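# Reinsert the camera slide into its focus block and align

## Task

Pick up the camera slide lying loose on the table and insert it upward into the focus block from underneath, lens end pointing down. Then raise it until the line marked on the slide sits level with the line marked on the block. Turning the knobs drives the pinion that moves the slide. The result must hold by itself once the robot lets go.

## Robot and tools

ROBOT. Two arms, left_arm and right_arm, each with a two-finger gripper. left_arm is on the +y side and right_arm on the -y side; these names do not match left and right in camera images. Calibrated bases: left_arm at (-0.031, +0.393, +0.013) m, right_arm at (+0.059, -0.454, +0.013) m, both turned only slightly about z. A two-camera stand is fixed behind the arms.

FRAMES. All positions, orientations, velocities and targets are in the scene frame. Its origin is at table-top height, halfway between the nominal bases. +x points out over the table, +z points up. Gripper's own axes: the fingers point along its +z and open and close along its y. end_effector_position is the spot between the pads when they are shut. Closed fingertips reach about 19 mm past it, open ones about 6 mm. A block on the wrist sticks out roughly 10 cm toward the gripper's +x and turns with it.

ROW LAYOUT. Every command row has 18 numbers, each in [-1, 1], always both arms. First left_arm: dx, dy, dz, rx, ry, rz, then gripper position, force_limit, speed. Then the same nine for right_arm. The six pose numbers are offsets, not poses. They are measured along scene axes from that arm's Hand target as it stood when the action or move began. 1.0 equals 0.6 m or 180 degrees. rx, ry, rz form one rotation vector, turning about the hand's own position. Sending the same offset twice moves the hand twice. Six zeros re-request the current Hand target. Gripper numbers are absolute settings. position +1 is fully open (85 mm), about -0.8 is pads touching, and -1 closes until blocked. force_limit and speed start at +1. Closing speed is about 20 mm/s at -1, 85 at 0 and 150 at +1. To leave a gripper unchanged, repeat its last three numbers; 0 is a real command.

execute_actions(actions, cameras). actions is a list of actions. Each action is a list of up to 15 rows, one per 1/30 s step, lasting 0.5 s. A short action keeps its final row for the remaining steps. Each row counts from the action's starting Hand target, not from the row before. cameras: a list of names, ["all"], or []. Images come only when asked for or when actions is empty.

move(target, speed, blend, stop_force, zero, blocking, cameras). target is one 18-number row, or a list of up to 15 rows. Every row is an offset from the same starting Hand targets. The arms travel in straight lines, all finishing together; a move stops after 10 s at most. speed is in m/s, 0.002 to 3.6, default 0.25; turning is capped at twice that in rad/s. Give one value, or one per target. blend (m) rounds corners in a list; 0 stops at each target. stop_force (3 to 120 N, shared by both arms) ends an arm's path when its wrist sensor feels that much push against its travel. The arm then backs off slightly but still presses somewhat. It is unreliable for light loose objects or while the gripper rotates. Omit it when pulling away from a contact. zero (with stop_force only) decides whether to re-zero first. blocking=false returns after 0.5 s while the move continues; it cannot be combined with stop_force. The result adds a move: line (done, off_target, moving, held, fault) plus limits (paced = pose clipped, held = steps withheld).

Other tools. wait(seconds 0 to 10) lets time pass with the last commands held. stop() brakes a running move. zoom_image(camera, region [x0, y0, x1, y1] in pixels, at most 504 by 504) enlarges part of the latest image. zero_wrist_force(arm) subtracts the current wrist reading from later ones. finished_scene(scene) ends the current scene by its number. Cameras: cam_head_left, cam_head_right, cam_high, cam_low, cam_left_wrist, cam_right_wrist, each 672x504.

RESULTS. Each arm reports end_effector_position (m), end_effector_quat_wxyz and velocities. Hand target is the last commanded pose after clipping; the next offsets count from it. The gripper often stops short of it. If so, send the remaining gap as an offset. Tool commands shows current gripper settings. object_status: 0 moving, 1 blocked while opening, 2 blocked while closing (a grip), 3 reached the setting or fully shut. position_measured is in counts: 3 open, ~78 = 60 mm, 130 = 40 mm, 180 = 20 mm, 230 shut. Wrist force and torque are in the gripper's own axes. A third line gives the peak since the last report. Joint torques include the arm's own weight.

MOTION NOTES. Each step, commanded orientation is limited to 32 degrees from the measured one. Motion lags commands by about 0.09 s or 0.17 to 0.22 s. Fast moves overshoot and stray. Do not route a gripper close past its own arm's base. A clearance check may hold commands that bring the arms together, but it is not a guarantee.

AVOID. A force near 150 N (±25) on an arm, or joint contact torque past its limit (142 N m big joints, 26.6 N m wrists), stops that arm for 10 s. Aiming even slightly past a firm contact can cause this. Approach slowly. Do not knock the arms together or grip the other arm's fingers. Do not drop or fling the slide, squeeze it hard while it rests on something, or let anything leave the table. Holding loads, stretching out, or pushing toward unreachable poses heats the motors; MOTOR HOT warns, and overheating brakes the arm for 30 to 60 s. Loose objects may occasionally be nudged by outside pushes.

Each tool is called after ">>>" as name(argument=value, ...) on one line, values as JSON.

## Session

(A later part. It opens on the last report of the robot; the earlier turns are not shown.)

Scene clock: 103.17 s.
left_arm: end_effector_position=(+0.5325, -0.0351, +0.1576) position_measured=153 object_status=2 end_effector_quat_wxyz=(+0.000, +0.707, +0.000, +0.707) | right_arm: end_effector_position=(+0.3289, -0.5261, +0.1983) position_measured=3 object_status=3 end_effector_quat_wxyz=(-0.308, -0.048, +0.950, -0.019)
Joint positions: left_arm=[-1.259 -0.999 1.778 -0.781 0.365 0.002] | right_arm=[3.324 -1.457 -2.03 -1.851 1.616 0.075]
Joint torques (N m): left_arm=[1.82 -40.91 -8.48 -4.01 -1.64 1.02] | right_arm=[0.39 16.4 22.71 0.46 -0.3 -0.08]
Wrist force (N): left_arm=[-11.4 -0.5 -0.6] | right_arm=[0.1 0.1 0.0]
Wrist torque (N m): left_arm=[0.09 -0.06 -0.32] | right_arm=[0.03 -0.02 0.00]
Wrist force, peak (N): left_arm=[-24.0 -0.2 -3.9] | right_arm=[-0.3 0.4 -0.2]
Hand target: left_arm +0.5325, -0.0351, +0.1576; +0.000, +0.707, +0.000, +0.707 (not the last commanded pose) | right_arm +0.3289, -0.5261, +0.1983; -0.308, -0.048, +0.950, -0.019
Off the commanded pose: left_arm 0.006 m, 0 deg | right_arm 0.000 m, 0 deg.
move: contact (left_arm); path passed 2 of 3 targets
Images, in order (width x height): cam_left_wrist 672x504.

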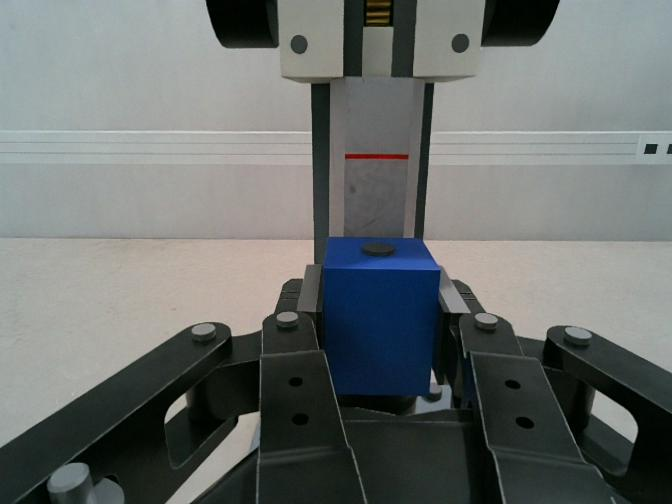

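>>> move(target=[0.001,0,-0.007,0,0,0,-1,0,-1,0,0,0,0,0,0,1,1,1], speed=0.03, cameras=["cam_left_wrist","cam_low","cam_high","cam_head_right"])

>>> zoom_image(camera="cam_low", region=[325, 95, 375, 170])

>>> zoom_image(camera="cam_low", region=[325, 160, 375, 240])

>>> zoom_image(camera="cam_left_wrist", region=[310, 40, 450, 240])

>>> zoom_image(camera="cam_high", region=[270, 140, 330, 220])

Scene clock: 111.20 s.
left_arm: end_effector_position=(+0.5331, -0.0351, +0.1533) position_measured=153 object_status=2 end_effector_quat_wxyz=(+0.000, +0.707, +0.000, +0.707) | right_arm: end_effector_position=(+0.3289, -0.5261, +0.1983) position_measured=3 object_status=3 end_effector_quat_wxyz=(-0.308, -0.048, +0.950, -0.019)
Joint positions: left_arm=[-1.258 -0.991 1.779 -0.79 0.366 0.002] | right_arm=[3.324 -1.457 -2.03 -1.851 1.616 0.075]
Joint torques (N m): left_arm=[13.89 -45.86 -5.65 -2.27 1.33 -1.03] | right_arm=[0.79 16.27 22.31 0.56 -0.24 -0.37]
Wrist force (N): left_arm=[-3.7 -0.2 -1.8] | right_arm=[-0.1 0.1 -0.5]
Wrist torque (N m): left_arm=[0.18 0.06 -0.25] | right_arm=[0.01 0.01 0.00]
Wrist force, peak (N): left_arm=[-11.7 -0.8 -0.5] | right_arm=[0.4 0.2 -0.4]
Hand target: left_arm +0.5331, -0.0351, +0.1534; +0.000, +0.707, +0.000, +0.707 | right_arm +0.3289, -0.5261, +0.1983; -0.308, -0.048, +0.950, -0.019
Off the commanded pose: left_arm 0.000 m, 0 deg | right_arm 0.000 m, 0 deg.
move: done
Images, in order (width x height): cam_head_right 672x504, cam_high 672x504, cam_low 672x504, cam_left_wrist 672x504.

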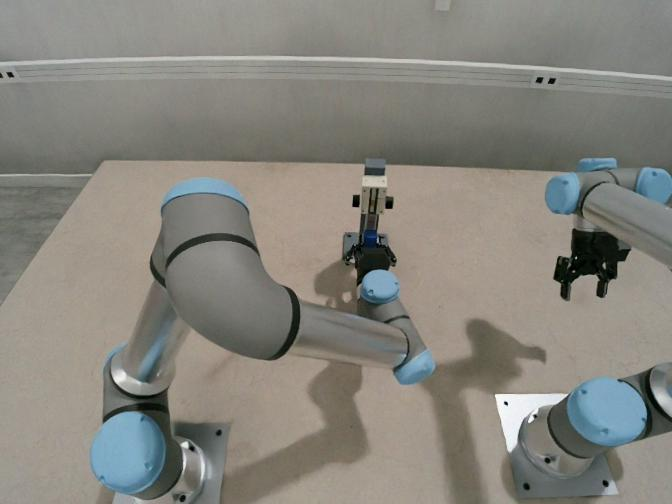

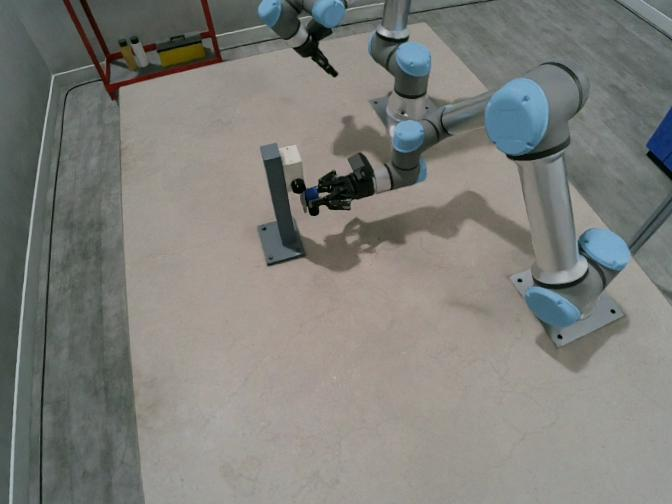

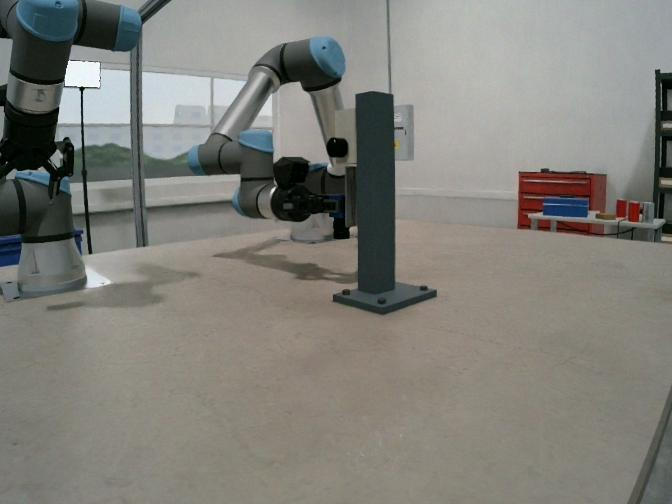

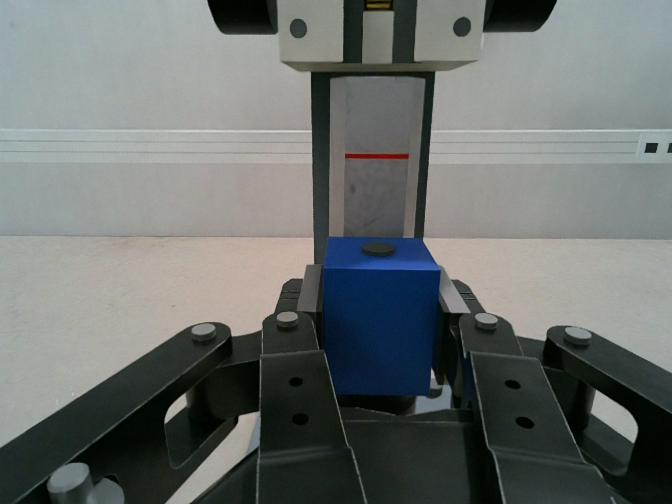

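Scaled by 6.720 from the camera's 672x504 image, which has a finer 960x720 frame.

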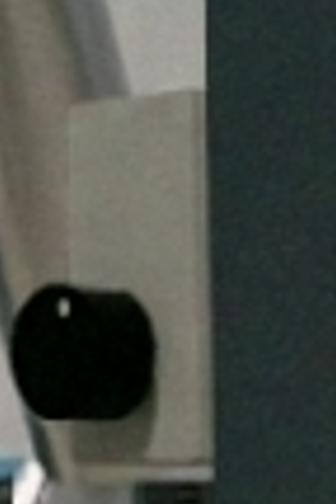

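Scaled by 6.300 from the camera's 672x504 image, which has a finer 960x720 frame.

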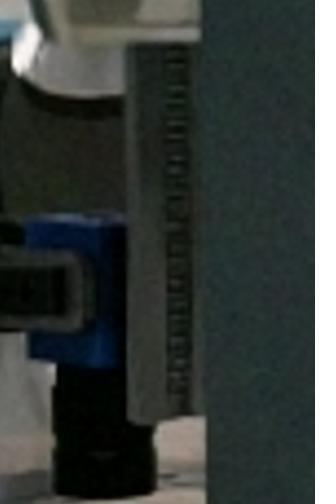

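Scaled by 2.520 from the camera's 672x504 image, which has a finer 960x720 frame.

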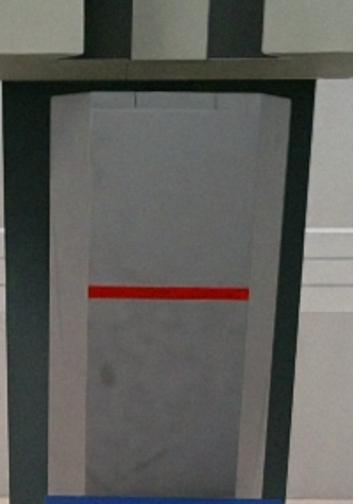

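Scaled by 6.300 from the camera's 672x504 image, which has a finer 960x720 frame.

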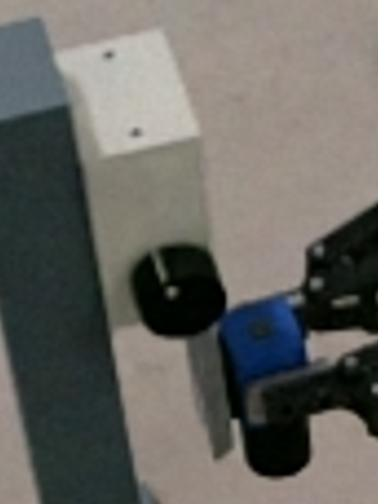

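>>> move(target=[0.006,-0.0022,0,-0.0067,-0.0178,0,-1,0,-1,0,0,0,0,0,0,1,1,1], speed=0.05, cameras=["cam_left_wrist","cam_low","cam_high"])

>>> zoom_image(camera="cam_low", region=[325, 100, 405, 240])

>>> zoom_image(camera="cam_left_wrist", region=[310, 40, 450, 240])

>>> zoom_image(camera="cam_high", region=[270, 140, 330, 220])

Scene clock: 115.10 s.
left_arm: end_effector_position=(+0.5367, -0.0363, +0.1532) position_measured=153 object_status=2 end_effector_quat_wxyz=(+0.007, +0.687, +0.007, +0.727) | right_arm: end_effector_position=(+0.3289, -0.5261, +0.1983) position_measured=3 object_status=3 end_effector_quat_wxyz=(-0.308, -0.048, +0.950, -0.019)
Joint positions: left_arm=[-1.252 -0.983 1.821 -0.993 0.376 0.123] | right_arm=[3.324 -1.457 -2.03 -1.851 1.616 0.075]
Joint torques (N m): left_arm=[0.77 -46.98 -33.62 -0.12 -1.38 -1.51] | right_arm=[1.61 17.04 23.16 0.32 -0.46 -0.37]
Wrist force (N): left_arm=[-4.0 -0.4 -1.5] | right_arm=[-0.2 -0.1 -0.3]
Wrist torque (N m): left_arm=[0.17 0.16 -0.25] | right_arm=[-0.01 0.03 0.00]
Wrist force, peak (N): left_arm=[-4.3 -0.4 -1.6] | right_arm=[-0.3 0.2 -0.4]
Hand target: left_arm +0.5367, -0.0364, +0.1534; +0.008, +0.687, +0.007, +0.727 | right_arm +0.3289, -0.5261, +0.1983; -0.308, -0.048, +0.950, -0.019
Off the commanded pose: left_arm 0.000 m, 0 deg | right_arm 0.000 m, 0 deg.
move: done
Images, in order (width x height): cam_high 672x504, cam_low 672x504, cam_left_wrist 672x504.

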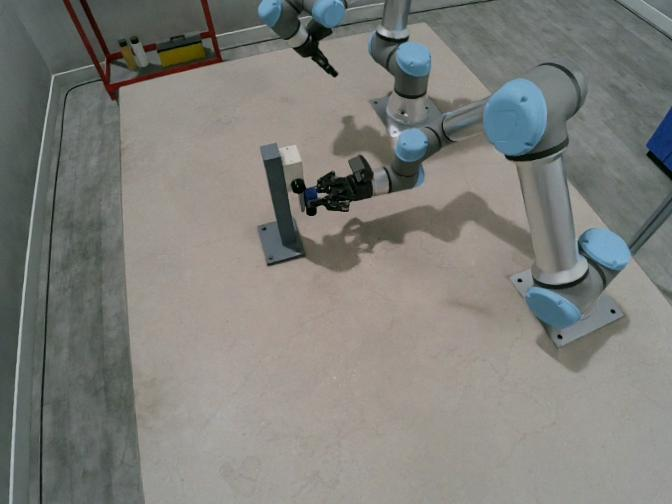

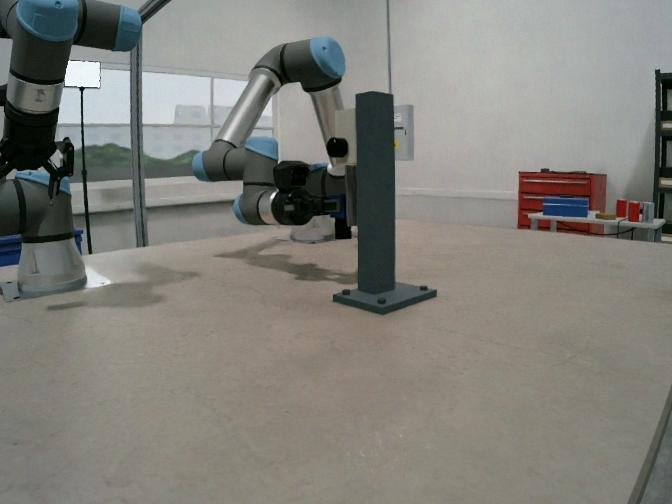

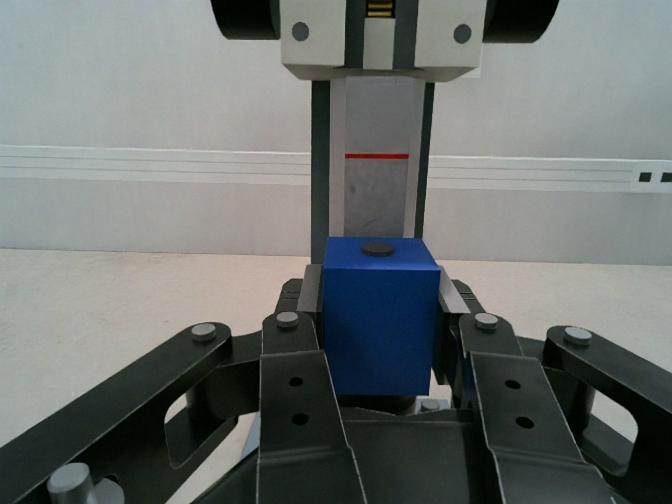

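Scaled by 3.600 from the camera's 672x504 image, which has a finer 960x720 frame.

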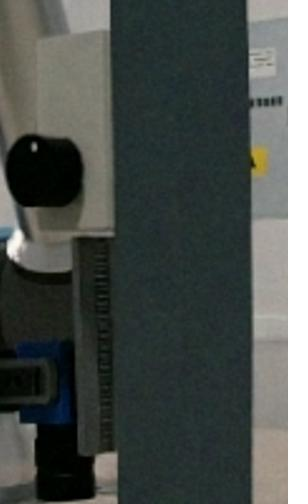

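Scaled by 2.520 from the camera's 672x504 image, which has a finer 960x720 frame.

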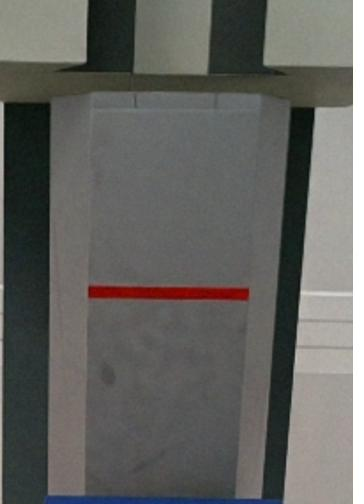

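Scaled by 6.300 from the camera's 672x504 image, which has a finer 960x720 frame.

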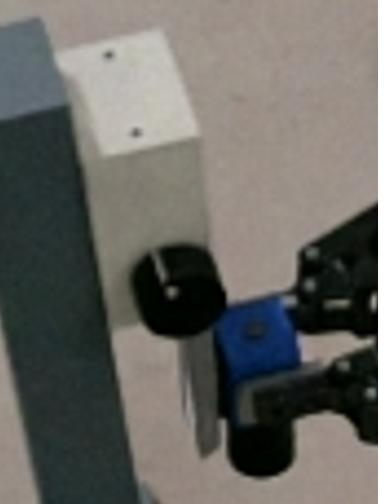

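>>> move(target=[[0.0008,-0.0006,0,0,0.004,0,-1,0,-1,0,0,0,0,0,0,1,1,1],[0.0008,-0.0006,0.025,0,0.004,0,-1,0,-1,0,0,0,0,0,0,1,1,1]], speed=0.01, stop_force=8, cameras=["cam_left_wrist"])

>>> zoom_image(camera="cam_left_wrist", region=[310, 40, 450, 120])

Scene clock: 119.87 s.
left_arm: end_effector_position=(+0.5371, -0.0368, +0.1563) position_measured=153 object_status=2 end_effector_quat_wxyz=(+0.007, +0.691, +0.008, +0.722) | right_arm: end_effector_position=(+0.3289, -0.5261, +0.1983) position_measured=3 object_status=3 end_effector_quat_wxyz=(-0.308, -0.048, +0.950, -0.019)
Joint positions: left_arm=[-1.251 -0.988 1.806 -0.939 0.375 0.091] | right_arm=[3.324 -1.457 -2.03 -1.851 1.616 0.075]
Joint torques (N m): left_arm=[13.98 -41.93 -17.37 -5.57 -0.47 -1.61] | right_arm=[-1.05 16.52 23.03 0.37 -0.35 -0.33]
Wrist force (N): left_arm=[-14.0 -1.3 -1.9] | right_arm=[0.0 0.0 -0.2]
Wrist torque (N m): left_arm=[0.18 0.06 -0.26] | right_arm=[0.00 0.00 0.00]
Wrist force, peak (N): left_arm=[-21.1 -1.0 -4.8] | right_arm=[0.1 0.0 -0.6]
Hand target: left_arm +0.5371, -0.0368, +0.1562; +0.007, +0.691, +0.008, +0.722 (not the last commanded pose) | right_arm +0.3289, -0.5261, +0.1983; -0.308, -0.048, +0.950, -0.019
Off the commanded pose: left_arm 0.012 m, 0 deg | right_arm 0.000 m, 0 deg.
move: contact (left_arm); path passed 1 of 2 targets
Images, in order (width x height): cam_left_wrist 672x504.

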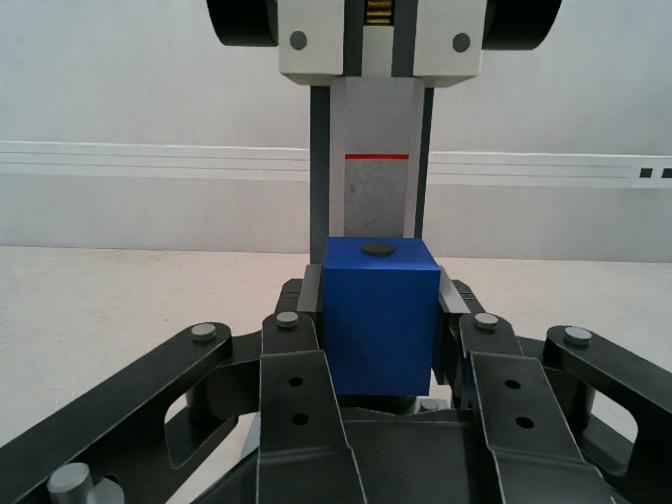

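Scaled by 3.600 from the camera's 672x504 image, which has a finer 960x720 frame.

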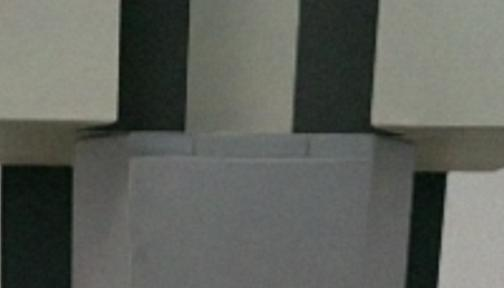

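>>> move(target=[[0,0,-0.003,0,0,0,-1,0,-1,0,0,0,0,0,0,1,1,1],[0.0035,0.0008,-0.003,0,0,0,-1,0,-1,0,0,0,0,0,0,1,1,1],[0.0035,0.0008,0.012,0,0,0,-1,0,-1,0,0,0,0,0,0,1,1,1]], speed=0.012, stop_force=8, cameras=["cam_left_wrist"])

>>> zoom_image(camera="cam_left_wrist", region=[310, 40, 450, 120])

Scene clock: 122.83 s.
left_arm: end_effector_position=(+0.5371, -0.0368, +0.1559) position_measured=153 object_status=2 end_effector_quat_wxyz=(+0.007, +0.691, +0.008, +0.722) | right_arm: end_effector_position=(+0.3289, -0.5261, +0.1983) position_measured=3 object_status=3 end_effector_quat_wxyz=(-0.308, -0.048, +0.950, -0.019)
Joint positions: left_arm=[-1.251 -0.988 1.807 -0.94 0.375 0.091] | right_arm=[3.324 -1.457 -2.03 -1.851 1.616 0.075]
Joint torques (N m): left_arm=[11.57 -49.39 -33.83 1.76 0.53 -0.69] | right_arm=[-0.09 15.85 23.37 0.43 -0.19 -0.27]
Wrist force (N): left_arm=[-3.6 -0.8 -1.6] | right_arm=[-0.2 0.2 -0.2]
Wrist torque (N m): left_arm=[0.12 0.08 -0.31] | right_arm=[0.03 0.02 0.00]
Wrist force, peak (N): left_arm=[-13.9 -1.1 -1.8] | right_arm=[-0.1 -0.2 -0.7]
Hand target: left_arm +0.5371, -0.0368, +0.1560; +0.007, +0.691, +0.008, +0.722 (not the last commanded pose) | right_arm +0.3289, -0.5261, +0.1983; -0.308, -0.048, +0.950, -0.019
Off the commanded pose: left_arm 0.008 m, 0 deg | right_arm 0.000 m, 0 deg.
move: contact (left_arm); path passed 0 of 3 targets
Images, in order (width x height): cam_left_wrist 672x504.

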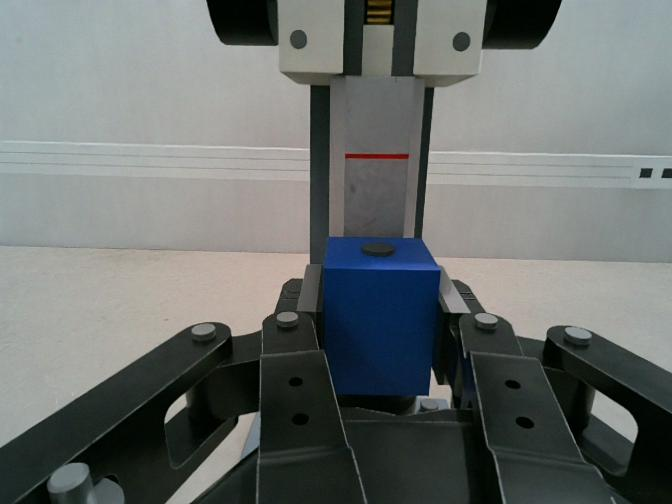

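Scaled by 3.600 from the camera's 672x504 image, which has a finer 960x720 frame.

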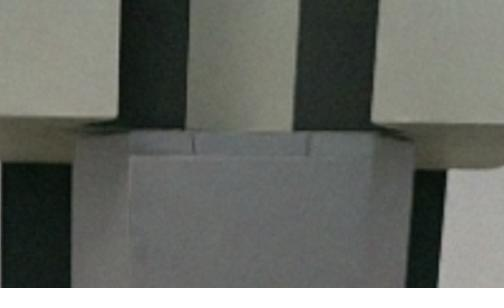

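>>> move(target=[0.0035,0.0006,-0.004,0,0,0,-1,0,-1,0,0,0,0,0,0,1,1,1], speed=0.03)

>>> move(target=[0,0,0.03,0,0,0,-1,0,-1,0,0,0,0,0,0,1,1,1], speed=0.012, stop_force=10, cameras=["cam_left_wrist"])

>>> zoom_image(camera="cam_left_wrist", region=[310, 40, 450, 120])

Scene clock: 124.67 s.
left_arm: end_effector_position=(+0.5393, -0.0364, +0.1535) position_measured=153 object_status=2 end_effector_quat_wxyz=(+0.007, +0.691, +0.008, +0.722) | right_arm: end_effector_position=(+0.3289, -0.5261, +0.1983) position_measured=3 object_status=3 end_effector_quat_wxyz=(-0.308, -0.048, +0.950, -0.019)
Joint positions: left_arm=[-1.247 -0.982 1.804 -0.942 0.379 0.09] | right_arm=[3.324 -1.457 -2.03 -1.851 1.616 0.075]
Joint torques (N m): left_arm=[8.05 -45.66 -28.48 -3.84 0.94 -1.71] | right_arm=[-1.02 16.73 23.26 0.35 -0.31 -0.28]
Wrist force (N): left_arm=[-3.7 -0.7 -1.9] | right_arm=[0.3 0.2 -0.4]
Wrist torque (N m): left_arm=[0.13 0.08 -0.25] | right_arm=[0.03 -0.05 -0.01]
Wrist force, peak (N): left_arm=[-4.0 -1.1 -1.5] | right_arm=[0.3 0.2 -0.4]
Hand target: left_arm +0.5392, -0.0364, +0.1536; +0.007, +0.691, +0.008, +0.722 | right_arm +0.3289, -0.5261, +0.1983; -0.308, -0.048, +0.950, -0.019
Off the commanded pose: left_arm 0.000 m, 0 deg | right_arm 0.000 m, 0 deg.
move: done

Scene clock: 125.67 s.
left_arm: end_effector_position=(+0.5393, -0.0364, +0.1564) position_measured=153 object_status=2 end_effector_quat_wxyz=(+0.008, +0.691, +0.008, +0.723) | right_arm: end_effector_position=(+0.3289, -0.5261, +0.1983) position_measured=3 object_status=3 end_effector_quat_wxyz=(-0.308, -0.048, +0.950, -0.019)
Joint positions: left_arm=[-1.247 -0.987 1.803 -0.936 0.379 0.09] | right_arm=[3.324 -1.457 -2.03 -1.851 1.616 0.075]
Joint torques (N m): left_arm=[1.08 -45.28 -17.29 -6.03 2.07 1.01] | right_arm=[0.04 17.17 22.6 0.59 -0.21 -0.21]
Wrist force (N): left_arm=[-17.8 -1.4 -2.0] | right_arm=[-0.1 -0.1 0.0]
Wrist torque (N m): left_arm=[0.17 -0.03 -0.13] | right_arm=[-0.01 0.00 0.00]
Wrist force, peak (N): left_arm=[-26.3 -1.3 -5.6] | right_arm=[-0.3 -0.3 -0.3]
Hand target: left_arm +0.5393, -0.0364, +0.1563; +0.007, +0.691, +0.008, +0.722 (not the last commanded pose) | right_arm +0.3289, -0.5261, +0.1983; -0.308, -0.048, +0.950, -0.019
Off the commanded pose: left_arm 0.015 m, 0 deg | right_arm 0.000 m, 0 deg.
move: contact (left_arm)
Images, in order (width x height): cam_left_wrist 672x504.

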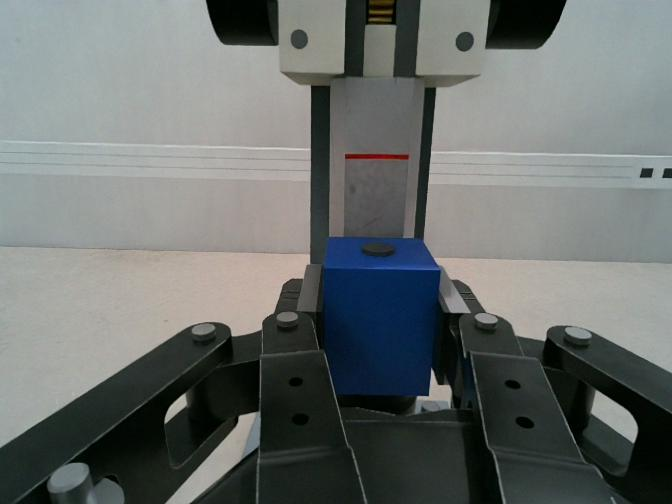

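Scaled by 3.600 from the camera's 672x504 image, which has a finer 960x720 frame.

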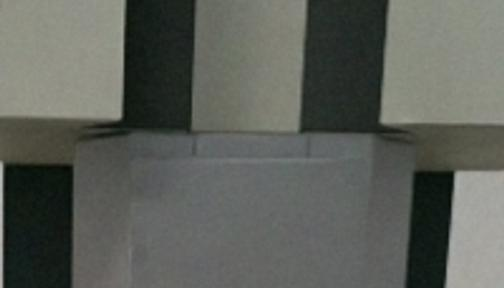

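>>> move(target=[-0.008,0,-0.004,0,0,0,-1,0,-1,0,0,0,0,0,0,1,1,1], speed=0.03)

>>> move(target=[0,0,0.03,0,0,0,-1,0,-1,0,0,0,0,0,0,1,1,1], speed=0.012, stop_force=10, cameras=["cam_left_wrist"])

>>> zoom_image(camera="cam_left_wrist", region=[310, 40, 450, 120])

Scene clock: 131.53 s.
left_arm: end_effector_position=(+0.5344, -0.0364, +0.1539) position_measured=153 object_status=2 end_effector_quat_wxyz=(+0.007, +0.691, +0.008, +0.722) | right_arm: end_effector_position=(+0.3289, -0.5261, +0.1983) position_measured=3 object_status=3 end_effector_quat_wxyz=(-0.308, -0.048, +0.950, -0.019)
Joint positions: left_arm=[-1.256 -0.988 1.814 -0.949 0.37 0.093] | right_arm=[3.324 -1.457 -2.03 -1.851 1.616 0.075]
Joint torques (N m): left_arm=[2.25 -48.59 -18.76 -2.33 0.39 2] | right_arm=[-0.2 16.06 22.54 0.65 -0.33 -0.42]
Wrist force (N): left_arm=[-3.7 -0.6 -1.5] | right_arm=[0.0 0.2 0.0]
Wrist torque (N m): left_arm=[0.15 0.10 -0.38] | right_arm=[0.03 0.00 0.00]
Wrist force, peak (N): left_arm=[-18.1 -1.4 -2.2] | right_arm=[-0.3 0.3 -0.4]
Hand target: left_arm +0.5345, -0.0364, +0.1539; +0.007, +0.691, +0.008, +0.722 | right_arm +0.3289, -0.5261, +0.1983; -0.308, -0.048, +0.950, -0.019
Off the commanded pose: left_arm 0.000 m, 0 deg | right_arm 0.000 m, 0 deg.
move: done

Scene clock: 132.57 s.
left_arm: end_effector_position=(+0.5344, -0.0364, +0.1571) position_measured=153 object_status=2 end_effector_quat_wxyz=(+0.007, +0.691, +0.007, +0.722) | right_arm: end_effector_position=(+0.3289, -0.5261, +0.1983) position_measured=3 object_status=3 end_effector_quat_wxyz=(-0.308, -0.048, +0.950, -0.019)
Joint positions: left_arm=[-1.256 -0.993 1.813 -0.941 0.37 0.093] | right_arm=[3.324 -1.457 -2.03 -1.851 1.616 0.075]
Joint torques (N m): left_arm=[10.79 -43.14 -13.92 -6.05 1.99 1.34] | right_arm=[0.35 16.49 22.54 0.48 -0.49 -0.21]
Wrist force (N): left_arm=[-16.9 -4.4 -13.1] | right_arm=[-0.1 0.2 0.0]
Wrist torque (N m): left_arm=[0.06 0.72 -0.45] | right_arm=[0.03 0.01 0.00]
Wrist force, peak (N): left_arm=[-27.6 -4.1 -16.8] | right_arm=[0.2 0.6 0.0]
Hand target: left_arm +0.5344, -0.0364, +0.1571; +0.007, +0.691, +0.007, +0.722 (not the last commanded pose) | right_arm +0.3289, -0.5261, +0.1983; -0.308, -0.048, +0.950, -0.019
Off the commanded pose: left_arm 0.015 m, 0 deg | right_arm 0.000 m, 0 deg.
move: contact (left_arm)
Images, in order (width x height): cam_left_wrist 672x504.

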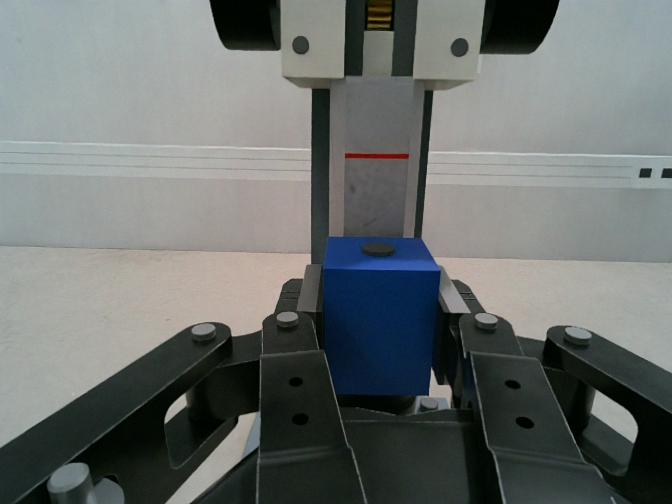

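Scaled by 3.600 from the camera's 672x504 image, which has a finer 960x720 frame.

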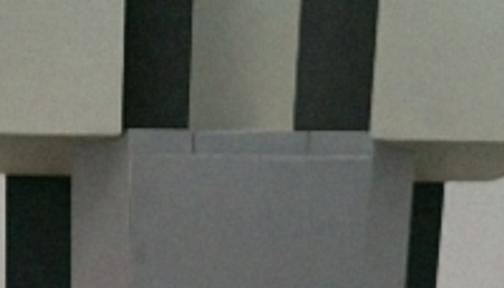

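>>> move(target=[-0.0028,0.0005,-0.003,0,0,0,-1,0,-1,0,0,0,0,0,0,1,1,1], speed=0.03)

>>> move(target=[0,0,0.03,0,0,0,-1,0,-1,0,0,0,0,0,0,1,1,1], speed=0.012, stop_force=10, cameras=["cam_left_wrist"])

>>> zoom_image(camera="cam_left_wrist", region=[310, 40, 450, 120])

Scene clock: 134.60 s.
left_arm: end_effector_position=(+0.5327, -0.0361, +0.1553) position_measured=153 object_status=2 end_effector_quat_wxyz=(+0.007, +0.691, +0.007, +0.722) | right_arm: end_effector_position=(+0.3289, -0.5261, +0.1983) position_measured=3 object_status=3 end_effector_quat_wxyz=(-0.308, -0.048, +0.950, -0.019)
Joint positions: left_arm=[-1.259 -0.992 1.818 -0.948 0.367 0.094] | right_arm=[3.324 -1.457 -2.03 -1.851 1.616 0.075]
Joint torques (N m): left_arm=[-9.06 -38.41 -12.16 -3.04 -0.84 2.11] | right_arm=[-0.01 16.39 23.16 0.36 -0.32 -0.45]
Wrist force (N): left_arm=[-3.2 -0.7 -1.2] | right_arm=[-0.2 -0.1 -0.1]
Wrist torque (N m): left_arm=[0.13 0.01 -0.38] | right_arm=[-0.01 0.03 0.00]
Wrist force, peak (N): left_arm=[-16.8 -4.6 -13.3] | right_arm=[-0.4 0.3 0.0]
Hand target: left_arm +0.5327, -0.0361, +0.1553; +0.007, +0.691, +0.007, +0.722 | right_arm +0.3289, -0.5261, +0.1983; -0.308, -0.048, +0.950, -0.019
Off the commanded pose: left_arm 0.000 m, 0 deg | right_arm 0.000 m, 0 deg.
move: done

Scene clock: 135.80 s.
left_arm: end_effector_position=(+0.5326, -0.0360, +0.1570) position_measured=153 object_status=2 end_effector_quat_wxyz=(+0.007, +0.691, +0.007, +0.722) | right_arm: end_effector_position=(+0.3289, -0.5261, +0.1983) position_measured=3 object_status=3 end_effector_quat_wxyz=(-0.308, -0.048, +0.950, -0.019)
Joint positions: left_arm=[-1.259 -0.996 1.817 -0.944 0.367 0.094] | right_arm=[3.324 -1.457 -2.03 -1.851 1.616 0.075]
Joint torques (N m): left_arm=[-6.84 -39.2 -6.11 -4.45 0.66 0.7] | right_arm=[0.33 16.96 22.19 0.47 -0.14 -0.45]
Wrist force (N): left_arm=[-5.8 1.2 1.0] | right_arm=[-0.1 -0.1 -0.2]
Wrist torque (N m): left_arm=[0.02 -0.19 -0.27] | right_arm=[-0.01 0.02 0.00]
Wrist force, peak (N): left_arm=[-15.4 0.6 2.3] | right_arm=[0.2 0.4 -0.5]
Hand target: left_arm +0.5326, -0.0360, +0.1570; +0.007, +0.691, +0.007, +0.722 (not the last commanded pose) | right_arm +0.3289, -0.5261, +0.1983; -0.308, -0.048, +0.950, -0.019
Off the commanded pose: left_arm 0.016 m, 0 deg | right_arm 0.000 m, 0 deg.
move: contact (left_arm)
Images, in order (width x height): cam_left_wrist 672x504.

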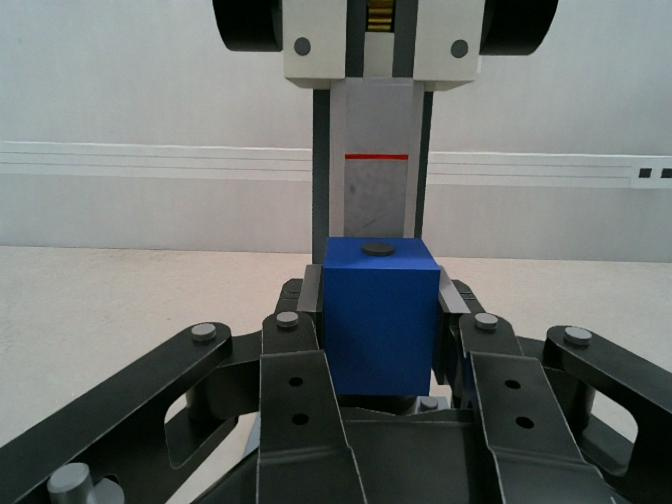

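Scaled by 3.600 from the camera's 672x504 image, which has a finer 960x720 frame.

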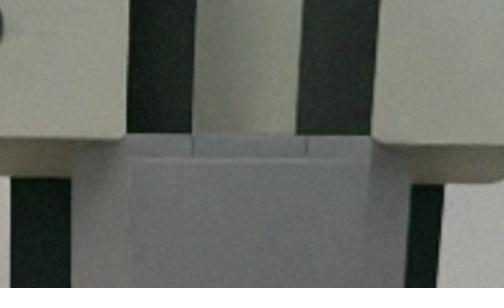

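>>> move(target=[0.0015,-0.0006,-0.003,0,0,0,-1,0,-1,0,0,0,0,0,0,1,1,1], speed=0.03)

>>> move(target=[0,0,0.03,0,0,0,-1,0,-1,0,0,0,0,0,0,1,1,1], speed=0.012, stop_force=12, cameras=["cam_left_wrist"])

>>> zoom_image(camera="cam_left_wrist", region=[310, 40, 450, 120])

Scene clock: 137.57 s.
left_arm: end_effector_position=(+0.5336, -0.0364, +0.1552) position_measured=153 object_status=2 end_effector_quat_wxyz=(+0.007, +0.691, +0.007, +0.722) | right_arm: end_effector_position=(+0.3289, -0.5261, +0.1983) position_measured=3 object_status=3 end_effector_quat_wxyz=(-0.308, -0.048, +0.950, -0.019)
Joint positions: left_arm=[-1.258 -0.991 1.815 -0.946 0.369 0.093] | right_arm=[3.324 -1.457 -2.03 -1.851 1.616 0.075]
Joint torques (N m): left_arm=[13.36 -44.46 -29.49 -3.67 1.7 -1.98] | right_arm=[0.4 15.98 22.79 0.5 -0.36 -0.3]
Wrist force (N): left_arm=[-3.4 -0.8 -1.4] | right_arm=[-0.2 0.2 0.0]
Wrist torque (N m): left_arm=[0.12 0.03 -0.28] | right_arm=[0.03 0.03 0.00]
Wrist force, peak (N): left_arm=[-6.1 1.5 1.3] | right_arm=[-0.2 -0.1 -0.5]
Hand target: left_arm +0.5335, -0.0364, +0.1552; +0.007, +0.691, +0.007, +0.722 | right_arm +0.3289, -0.5261, +0.1983; -0.308, -0.048, +0.950, -0.019
Off the commanded pose: left_arm 0.000 m, 0 deg | right_arm 0.000 m, 0 deg.
move: done

Scene clock: 138.53 s.
left_arm: end_effector_position=(+0.5336, -0.0364, +0.1577) position_measured=153 object_status=2 end_effector_quat_wxyz=(+0.007, +0.691, +0.007, +0.722) | right_arm: end_effector_position=(+0.3289, -0.5261, +0.1983) position_measured=3 object_status=3 end_effector_quat_wxyz=(-0.308, -0.048, +0.950, -0.019)
Joint positions: left_arm=[-1.258 -0.996 1.814 -0.941 0.369 0.093] | right_arm=[3.324 -1.457 -2.03 -1.851 1.616 0.075]
Joint torques (N m): left_arm=[13.06 -44.97 -13.75 -5.78 0.86 0.3] | right_arm=[0.65 18.02 23.06 0.34 -0.44 -0.21]
Wrist force (N): left_arm=[-16.7 -7.1 -6.4] | right_arm=[0.1 0.3 -0.3]
Wrist torque (N m): left_arm=[0.09 0.29 -0.61] | right_arm=[0.04 -0.02 0.00]
Wrist force, peak (N): left_arm=[-29.3 -5.7 -10.2] | right_arm=[-0.4 0.1 -0.1]
Hand target: left_arm +0.5335, -0.0363, +0.1577; +0.007, +0.691, +0.007, +0.722 (not the last commanded pose) | right_arm +0.3289, -0.5261, +0.1983; -0.308, -0.048, +0.950, -0.019
Off the commanded pose: left_arm 0.015 m, 0 deg | right_arm 0.000 m, 0 deg.
move: contact (left_arm)
Images, in order (width x height): cam_left_wrist 672x504.

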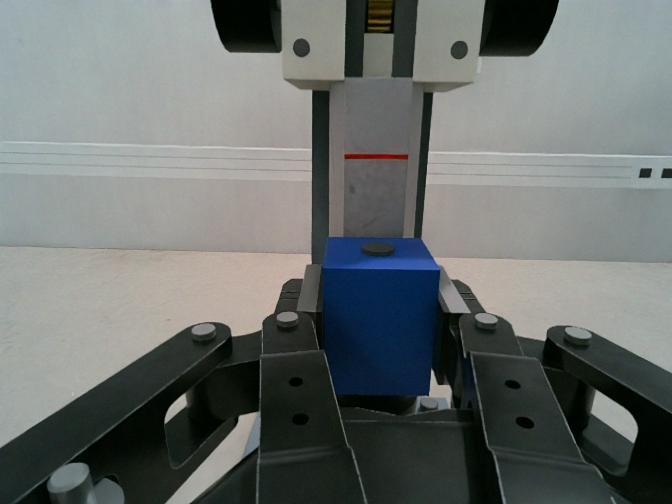

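Scaled by 3.600 from the camera's 672x504 image, which has a finer 960x720 frame.

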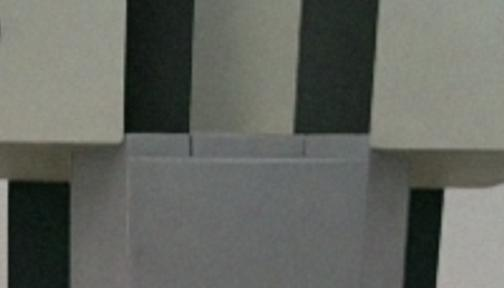

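>>> move(target=[-0.0007,0.0006,-0.001,0,0,0,-1,0,-1,0,0,0,0,0,0,1,1,1], speed=0.03)

>>> move(target=[0,0,0.03,0,0,0,-1,0,-1,0,0,0,0,0,0,1,1,1], speed=0.012, stop_force=15, cameras=["cam_left_wrist"])

>>> zoom_image(camera="cam_left_wrist", region=[310, 40, 450, 120])

Scene clock: 150.30 s.
left_arm: end_effector_position=(+0.5331, -0.0360, +0.1571) position_measured=153 object_status=2 end_effector_quat_wxyz=(+0.007, +0.691, +0.007, +0.722) | right_arm: end_effector_position=(+0.3289, -0.5261, +0.1983) position_measured=3 object_status=3 end_effector_quat_wxyz=(-0.308, -0.048, +0.950, -0.019)
Joint positions: left_arm=[-1.258 -0.995 1.816 -0.943 0.368 0.094] | right_arm=[3.324 -1.457 -2.03 -1.851 1.616 0.075]
Joint torques (N m): left_arm=[-11.81 -39.05 -9.25 -3.77 -1.4 2.03] | right_arm=[0.21 15.86 22.57 0.57 -0.64 -0.1]
Wrist force (N): left_arm=[-3.7 -0.1 -0.6] | right_arm=[-0.3 -0.1 -0.3]
Wrist torque (N m): left_arm=[0.13 -0.06 -0.27] | right_arm=[-0.01 0.05 0.00]
Wrist force, peak (N): left_arm=[-16.7 -7.1 -6.5] | right_arm=[-0.5 0.0 0.0]
Hand target: left_arm +0.5331, -0.0360, +0.1571; +0.007, +0.691, +0.007, +0.722 | right_arm +0.3289, -0.5261, +0.1983; -0.308, -0.048, +0.950, -0.019
Off the commanded pose: left_arm 0.000 m, 0 deg | right_arm 0.000 m, 0 deg.
move: done

Scene clock: 151.53 s.
left_arm: end_effector_position=(+0.5330, -0.0359, +0.1580) position_measured=153 object_status=2 end_effector_quat_wxyz=(+0.007, +0.691, +0.007, +0.722) | right_arm: end_effector_position=(+0.3289, -0.5261, +0.1983) position_measured=3 object_status=3 end_effector_quat_wxyz=(-0.308, -0.048, +0.950, -0.019)
Joint positions: left_arm=[-1.258 -0.997 1.816 -0.941 0.368 0.094] | right_arm=[3.324 -1.457 -2.03 -1.851 1.616 0.075]
Joint torques (N m): left_arm=[14.13 -48.93 -8.02 -4.23 -1.39 -0.17] | right_arm=[0.29 16.47 23.32 0.72 -0.24 -0.42]
Wrist force (N): left_arm=[-13.2 3.4 -1.1] | right_arm=[-0.2 0.0 -0.1]
Wrist torque (N m): left_arm=[-0.42 -0.12 -0.30] | right_arm=[0.00 0.03 0.00]
Wrist force, peak (N): left_arm=[-31.9 5.0 -8.7] | right_arm=[0.2 0.1 -0.4]
Hand target: left_arm +0.5331, -0.0359, +0.1580; +0.007, +0.691, +0.007, +0.722 (not the last commanded pose) | right_arm +0.3289, -0.5261, +0.1983; -0.308, -0.048, +0.950, -0.019
Off the commanded pose: left_arm 0.017 m, 0 deg | right_arm 0.000 m, 0 deg.
move: contact (left_arm)
Images, in order (width x height): cam_left_wrist 672x504.

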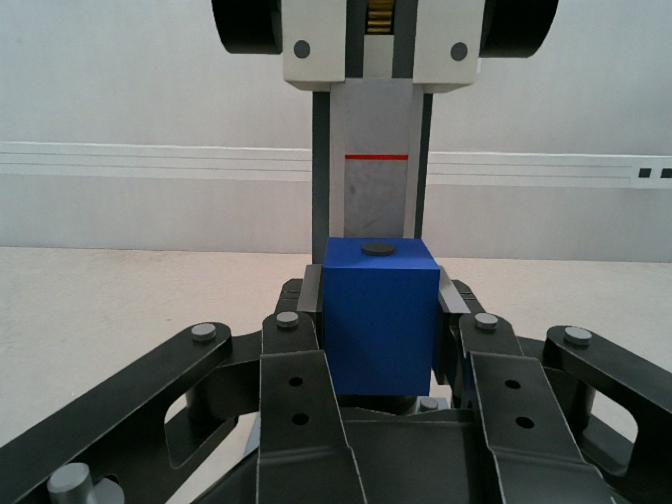

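Scaled by 3.600 from the camera's 672x504 image, which has a finer 960x720 frame.

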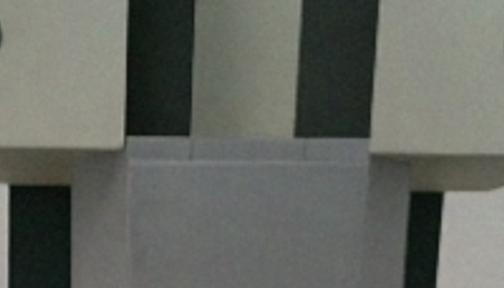

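>>> move(target=[-0.0003,-0.0003,-0.001,0,0,0,-1,0,-1,0,0,0,0,0,0,1,1,1], speed=0.03)

>>> move(target=[0,0,0.03,0,0,0,-1,0,-1,0,0,0,0,0,0,1,1,1], speed=0.012, stop_force=18, cameras=["cam_left_wrist"])

>>> zoom_image(camera="cam_left_wrist", region=[310, 40, 450, 120])

Scene clock: 153.07 s.
left_arm: end_effector_position=(+0.5329, -0.0360, +0.1574) position_measured=153 object_status=2 end_effector_quat_wxyz=(+0.007, +0.691, +0.007, +0.722) | right_arm: end_effector_position=(+0.3289, -0.5261, +0.1983) position_measured=3 object_status=3 end_effector_quat_wxyz=(-0.308, -0.048, +0.950, -0.019)
Joint positions: left_arm=[-1.258 -0.996 1.816 -0.942 0.368 0.094] | right_arm=[3.324 -1.457 -2.03 -1.851 1.616 0.075]
Joint torques (N m): left_arm=[-11.28 -37.37 -5.7 -3.96 -1.33 2.1] | right_arm=[0.08 16.54 21.93 0.27 -0.26 -0.37]
Wrist force (N): left_arm=[-4.5 0.7 -0.2] | right_arm=[-0.1 0.1 -0.1]
Wrist torque (N m): left_arm=[0.13 -0.11 -0.31] | right_arm=[0.02 0.01 0.00]
Wrist force, peak (N): left_arm=[-14.0 4.7 -1.9] | right_arm=[-0.5 -0.1 0.1]
Hand target: left_arm +0.5329, -0.0360, +0.1574; +0.007, +0.691, +0.007, +0.722 | right_arm +0.3289, -0.5261, +0.1983; -0.308, -0.048, +0.950, -0.019
Off the commanded pose: left_arm 0.000 m, 0 deg | right_arm 0.000 m, 0 deg.
move: done

Scene clock: 154.77 s.
left_arm: end_effector_position=(+0.5328, -0.0359, +0.1583) position_measured=153 object_status=2 end_effector_quat_wxyz=(+0.007, +0.691, +0.007, +0.722) | right_arm: end_effector_position=(+0.3289, -0.5261, +0.1983) position_measured=3 object_status=3 end_effector_quat_wxyz=(-0.308, -0.048, +0.950, -0.019)
Joint positions: left_arm=[-1.259 -0.998 1.816 -0.94 0.368 0.094] | right_arm=[3.324 -1.457 -2.03 -1.851 1.616 0.075]
Joint torques (N m): left_arm=[20.13 -52.94 -9.82 -4.34 -0.38 -0.59] | right_arm=[-0.67 16.97 23.17 0.38 -0.54 -0.19]
Wrist force (N): left_arm=[-18.9 5.1 -5.4] | right_arm=[-0.2 0.1 -0.1]
Wrist torque (N m): left_arm=[-0.50 0.11 -0.30] | right_arm=[0.01 0.04 0.00]
Wrist force, peak (N): left_arm=[-35.4 5.4 -11.6] | right_arm=[0.0 0.2 -0.5]
Hand target: left_arm +0.5328, -0.0359, +0.1583; +0.007, +0.691, +0.007, +0.722 (not the last commanded pose) | right_arm +0.3289, -0.5261, +0.1983; -0.308, -0.048, +0.950, -0.019
Off the commanded pose: left_arm 0.017 m, 0 deg | right_arm 0.000 m, 0 deg.
move: contact (left_arm)
Images, in order (width x height): cam_left_wrist 672x504.

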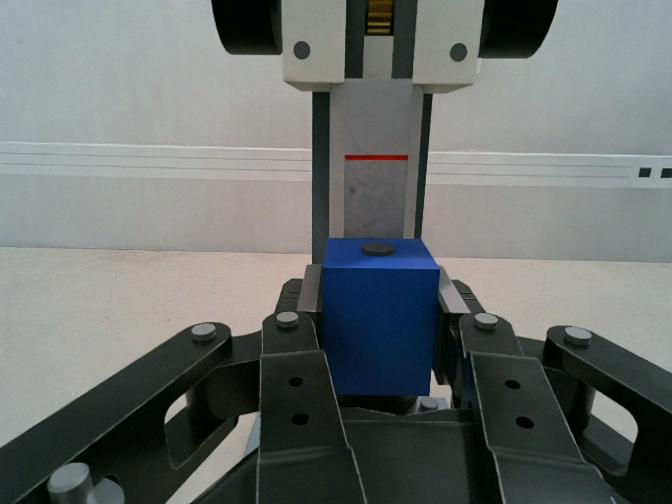

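Scaled by 3.600 from the camera's 672x504 image, which has a finer 960x720 frame.

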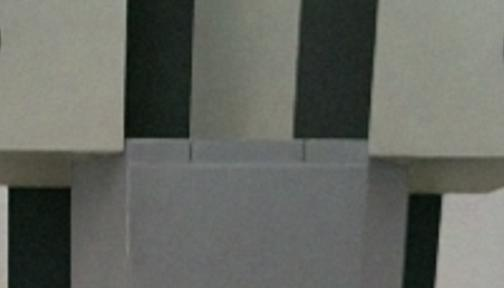

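>>> zoom_image(camera="cam_left_wrist", region=[300, 0, 450, 130])

>>> zoom_image(camera="cam_left_wrist", region=[300, 120, 450, 250])

Scaled by 3.360 from the camera's 672x504 image, which has a finer 960x720 frame.

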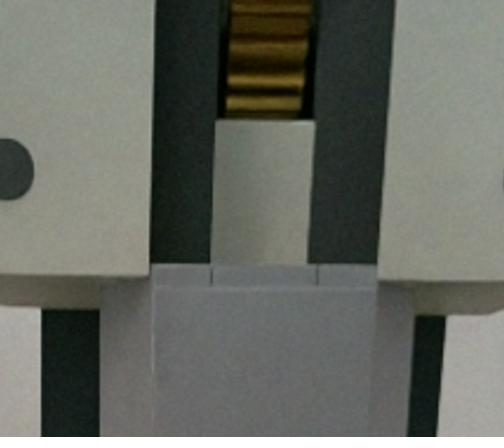

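Scaled by 3.360 from the camera's 672x504 image, which has a finer 960x720 frame.

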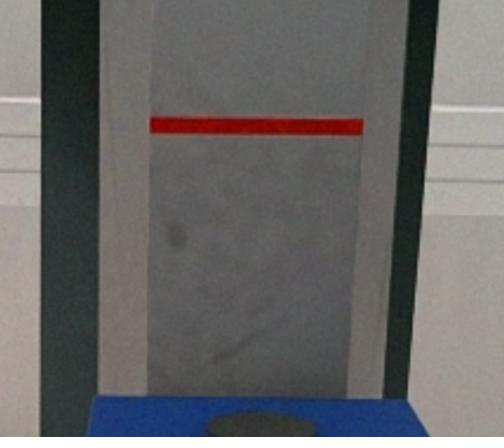

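>>> move(target=[-0.0038,0.0003,-0.0025,0.0025,0.009,0,-1,0,-1,0,0,0,0,0,0,1,1,1], speed=0.03)

>>> move(target=[0,0,0.03,0,0,0,-1,0,-1,0,0,0,0,0,0,1,1,1], speed=0.01, stop_force=15, cameras=["cam_left_wrist"])

>>> zoom_image(camera="cam_left_wrist", region=[300, 0, 450, 130])

Scene clock: 160.23 s.
left_arm: end_effector_position=(+0.5305, -0.0358, +0.1569) position_measured=153 object_status=2 end_effector_quat_wxyz=(+0.004, +0.702, +0.004, +0.713) | right_arm: end_effector_position=(+0.3289, -0.5261, +0.1983) position_measured=3 object_status=3 end_effector_quat_wxyz=(-0.308, -0.048, +0.950, -0.019)
Joint positions: left_arm=[-1.263 -0.999 1.794 -0.839 0.361 0.029] | right_arm=[3.324 -1.457 -2.03 -1.851 1.616 0.075]
Joint torques (N m): left_arm=[-4.12 -44.05 -8.52 -4.01 0.49 2.26] | right_arm=[0.31 17.53 22.84 0.41 -0.28 -0.37]
Wrist force (N): left_arm=[-3.4 0.4 -1.2] | right_arm=[-0.2 0.0 0.0]
Wrist torque (N m): left_arm=[0.29 0.06 -0.39] | right_arm=[0.01 0.03 0.00]
Wrist force, peak (N): left_arm=[-19.0 4.9 -5.7] | right_arm=[-0.2 0.7 0.0]
Hand target: left_arm +0.5305, -0.0357, +0.1568; +0.004, +0.702, +0.004, +0.713 | right_arm +0.3289, -0.5261, +0.1983; -0.308, -0.048, +0.950, -0.019
Off the commanded pose: left_arm 0.000 m, 0 deg | right_arm 0.000 m, 0 deg.
move: done

Scene clock: 161.67 s.
left_arm: end_effector_position=(+0.5305, -0.0356, +0.1592) position_measured=153 object_status=2 end_effector_quat_wxyz=(+0.004, +0.702, +0.004, +0.712) | right_arm: end_effector_position=(+0.3289, -0.5261, +0.1983) position_measured=3 object_status=3 end_effector_quat_wxyz=(-0.308, -0.048, +0.950, -0.019)
Joint positions: left_arm=[-1.263 -1.003 1.794 -0.834 0.361 0.029] | right_arm=[3.324 -1.457 -2.03 -1.851 1.616 0.075]
Joint torques (N m): left_arm=[0.28 -42.83 -8.56 -4.09 -1.53 1.64] | right_arm=[-0.72 15.68 23.73 0.37 -0.47 -0.48]
Wrist force (N): left_arm=[-14.1 0.1 0.8] | right_arm=[-0.1 -0.2 0.1]
Wrist torque (N m): left_arm=[-0.22 -0.12 -0.50] | right_arm=[-0.02 0.01 0.00]
Wrist force, peak (N): left_arm=[-26.5 -0.4 -3.6] | right_arm=[-0.5 -0.2 0.3]
Hand target: left_arm +0.5305, -0.0356, +0.1592; +0.004, +0.702, +0.004, +0.712 (not the last commanded pose) | right_arm +0.3289, -0.5261, +0.1983; -0.308, -0.048, +0.950, -0.019
Off the commanded pose: left_arm 0.016 m, 0 deg | right_arm 0.000 m, 0 deg.
move: contact (left_arm)
Images, in order (width x height): cam_left_wrist 672x504.

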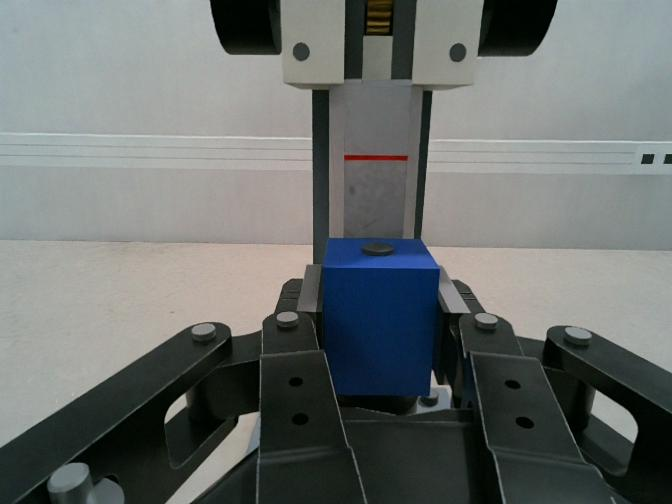

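Scaled by 3.360 from the camera's 672x504 image, which has a finer 960x720 frame.

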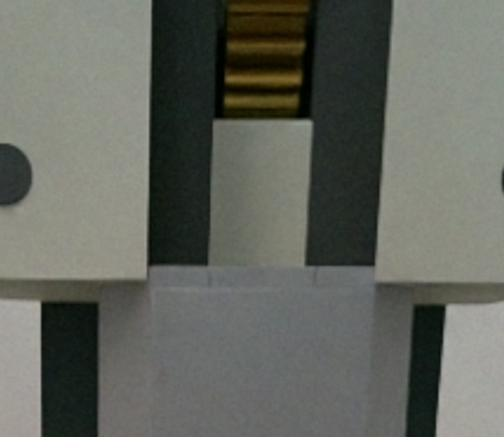

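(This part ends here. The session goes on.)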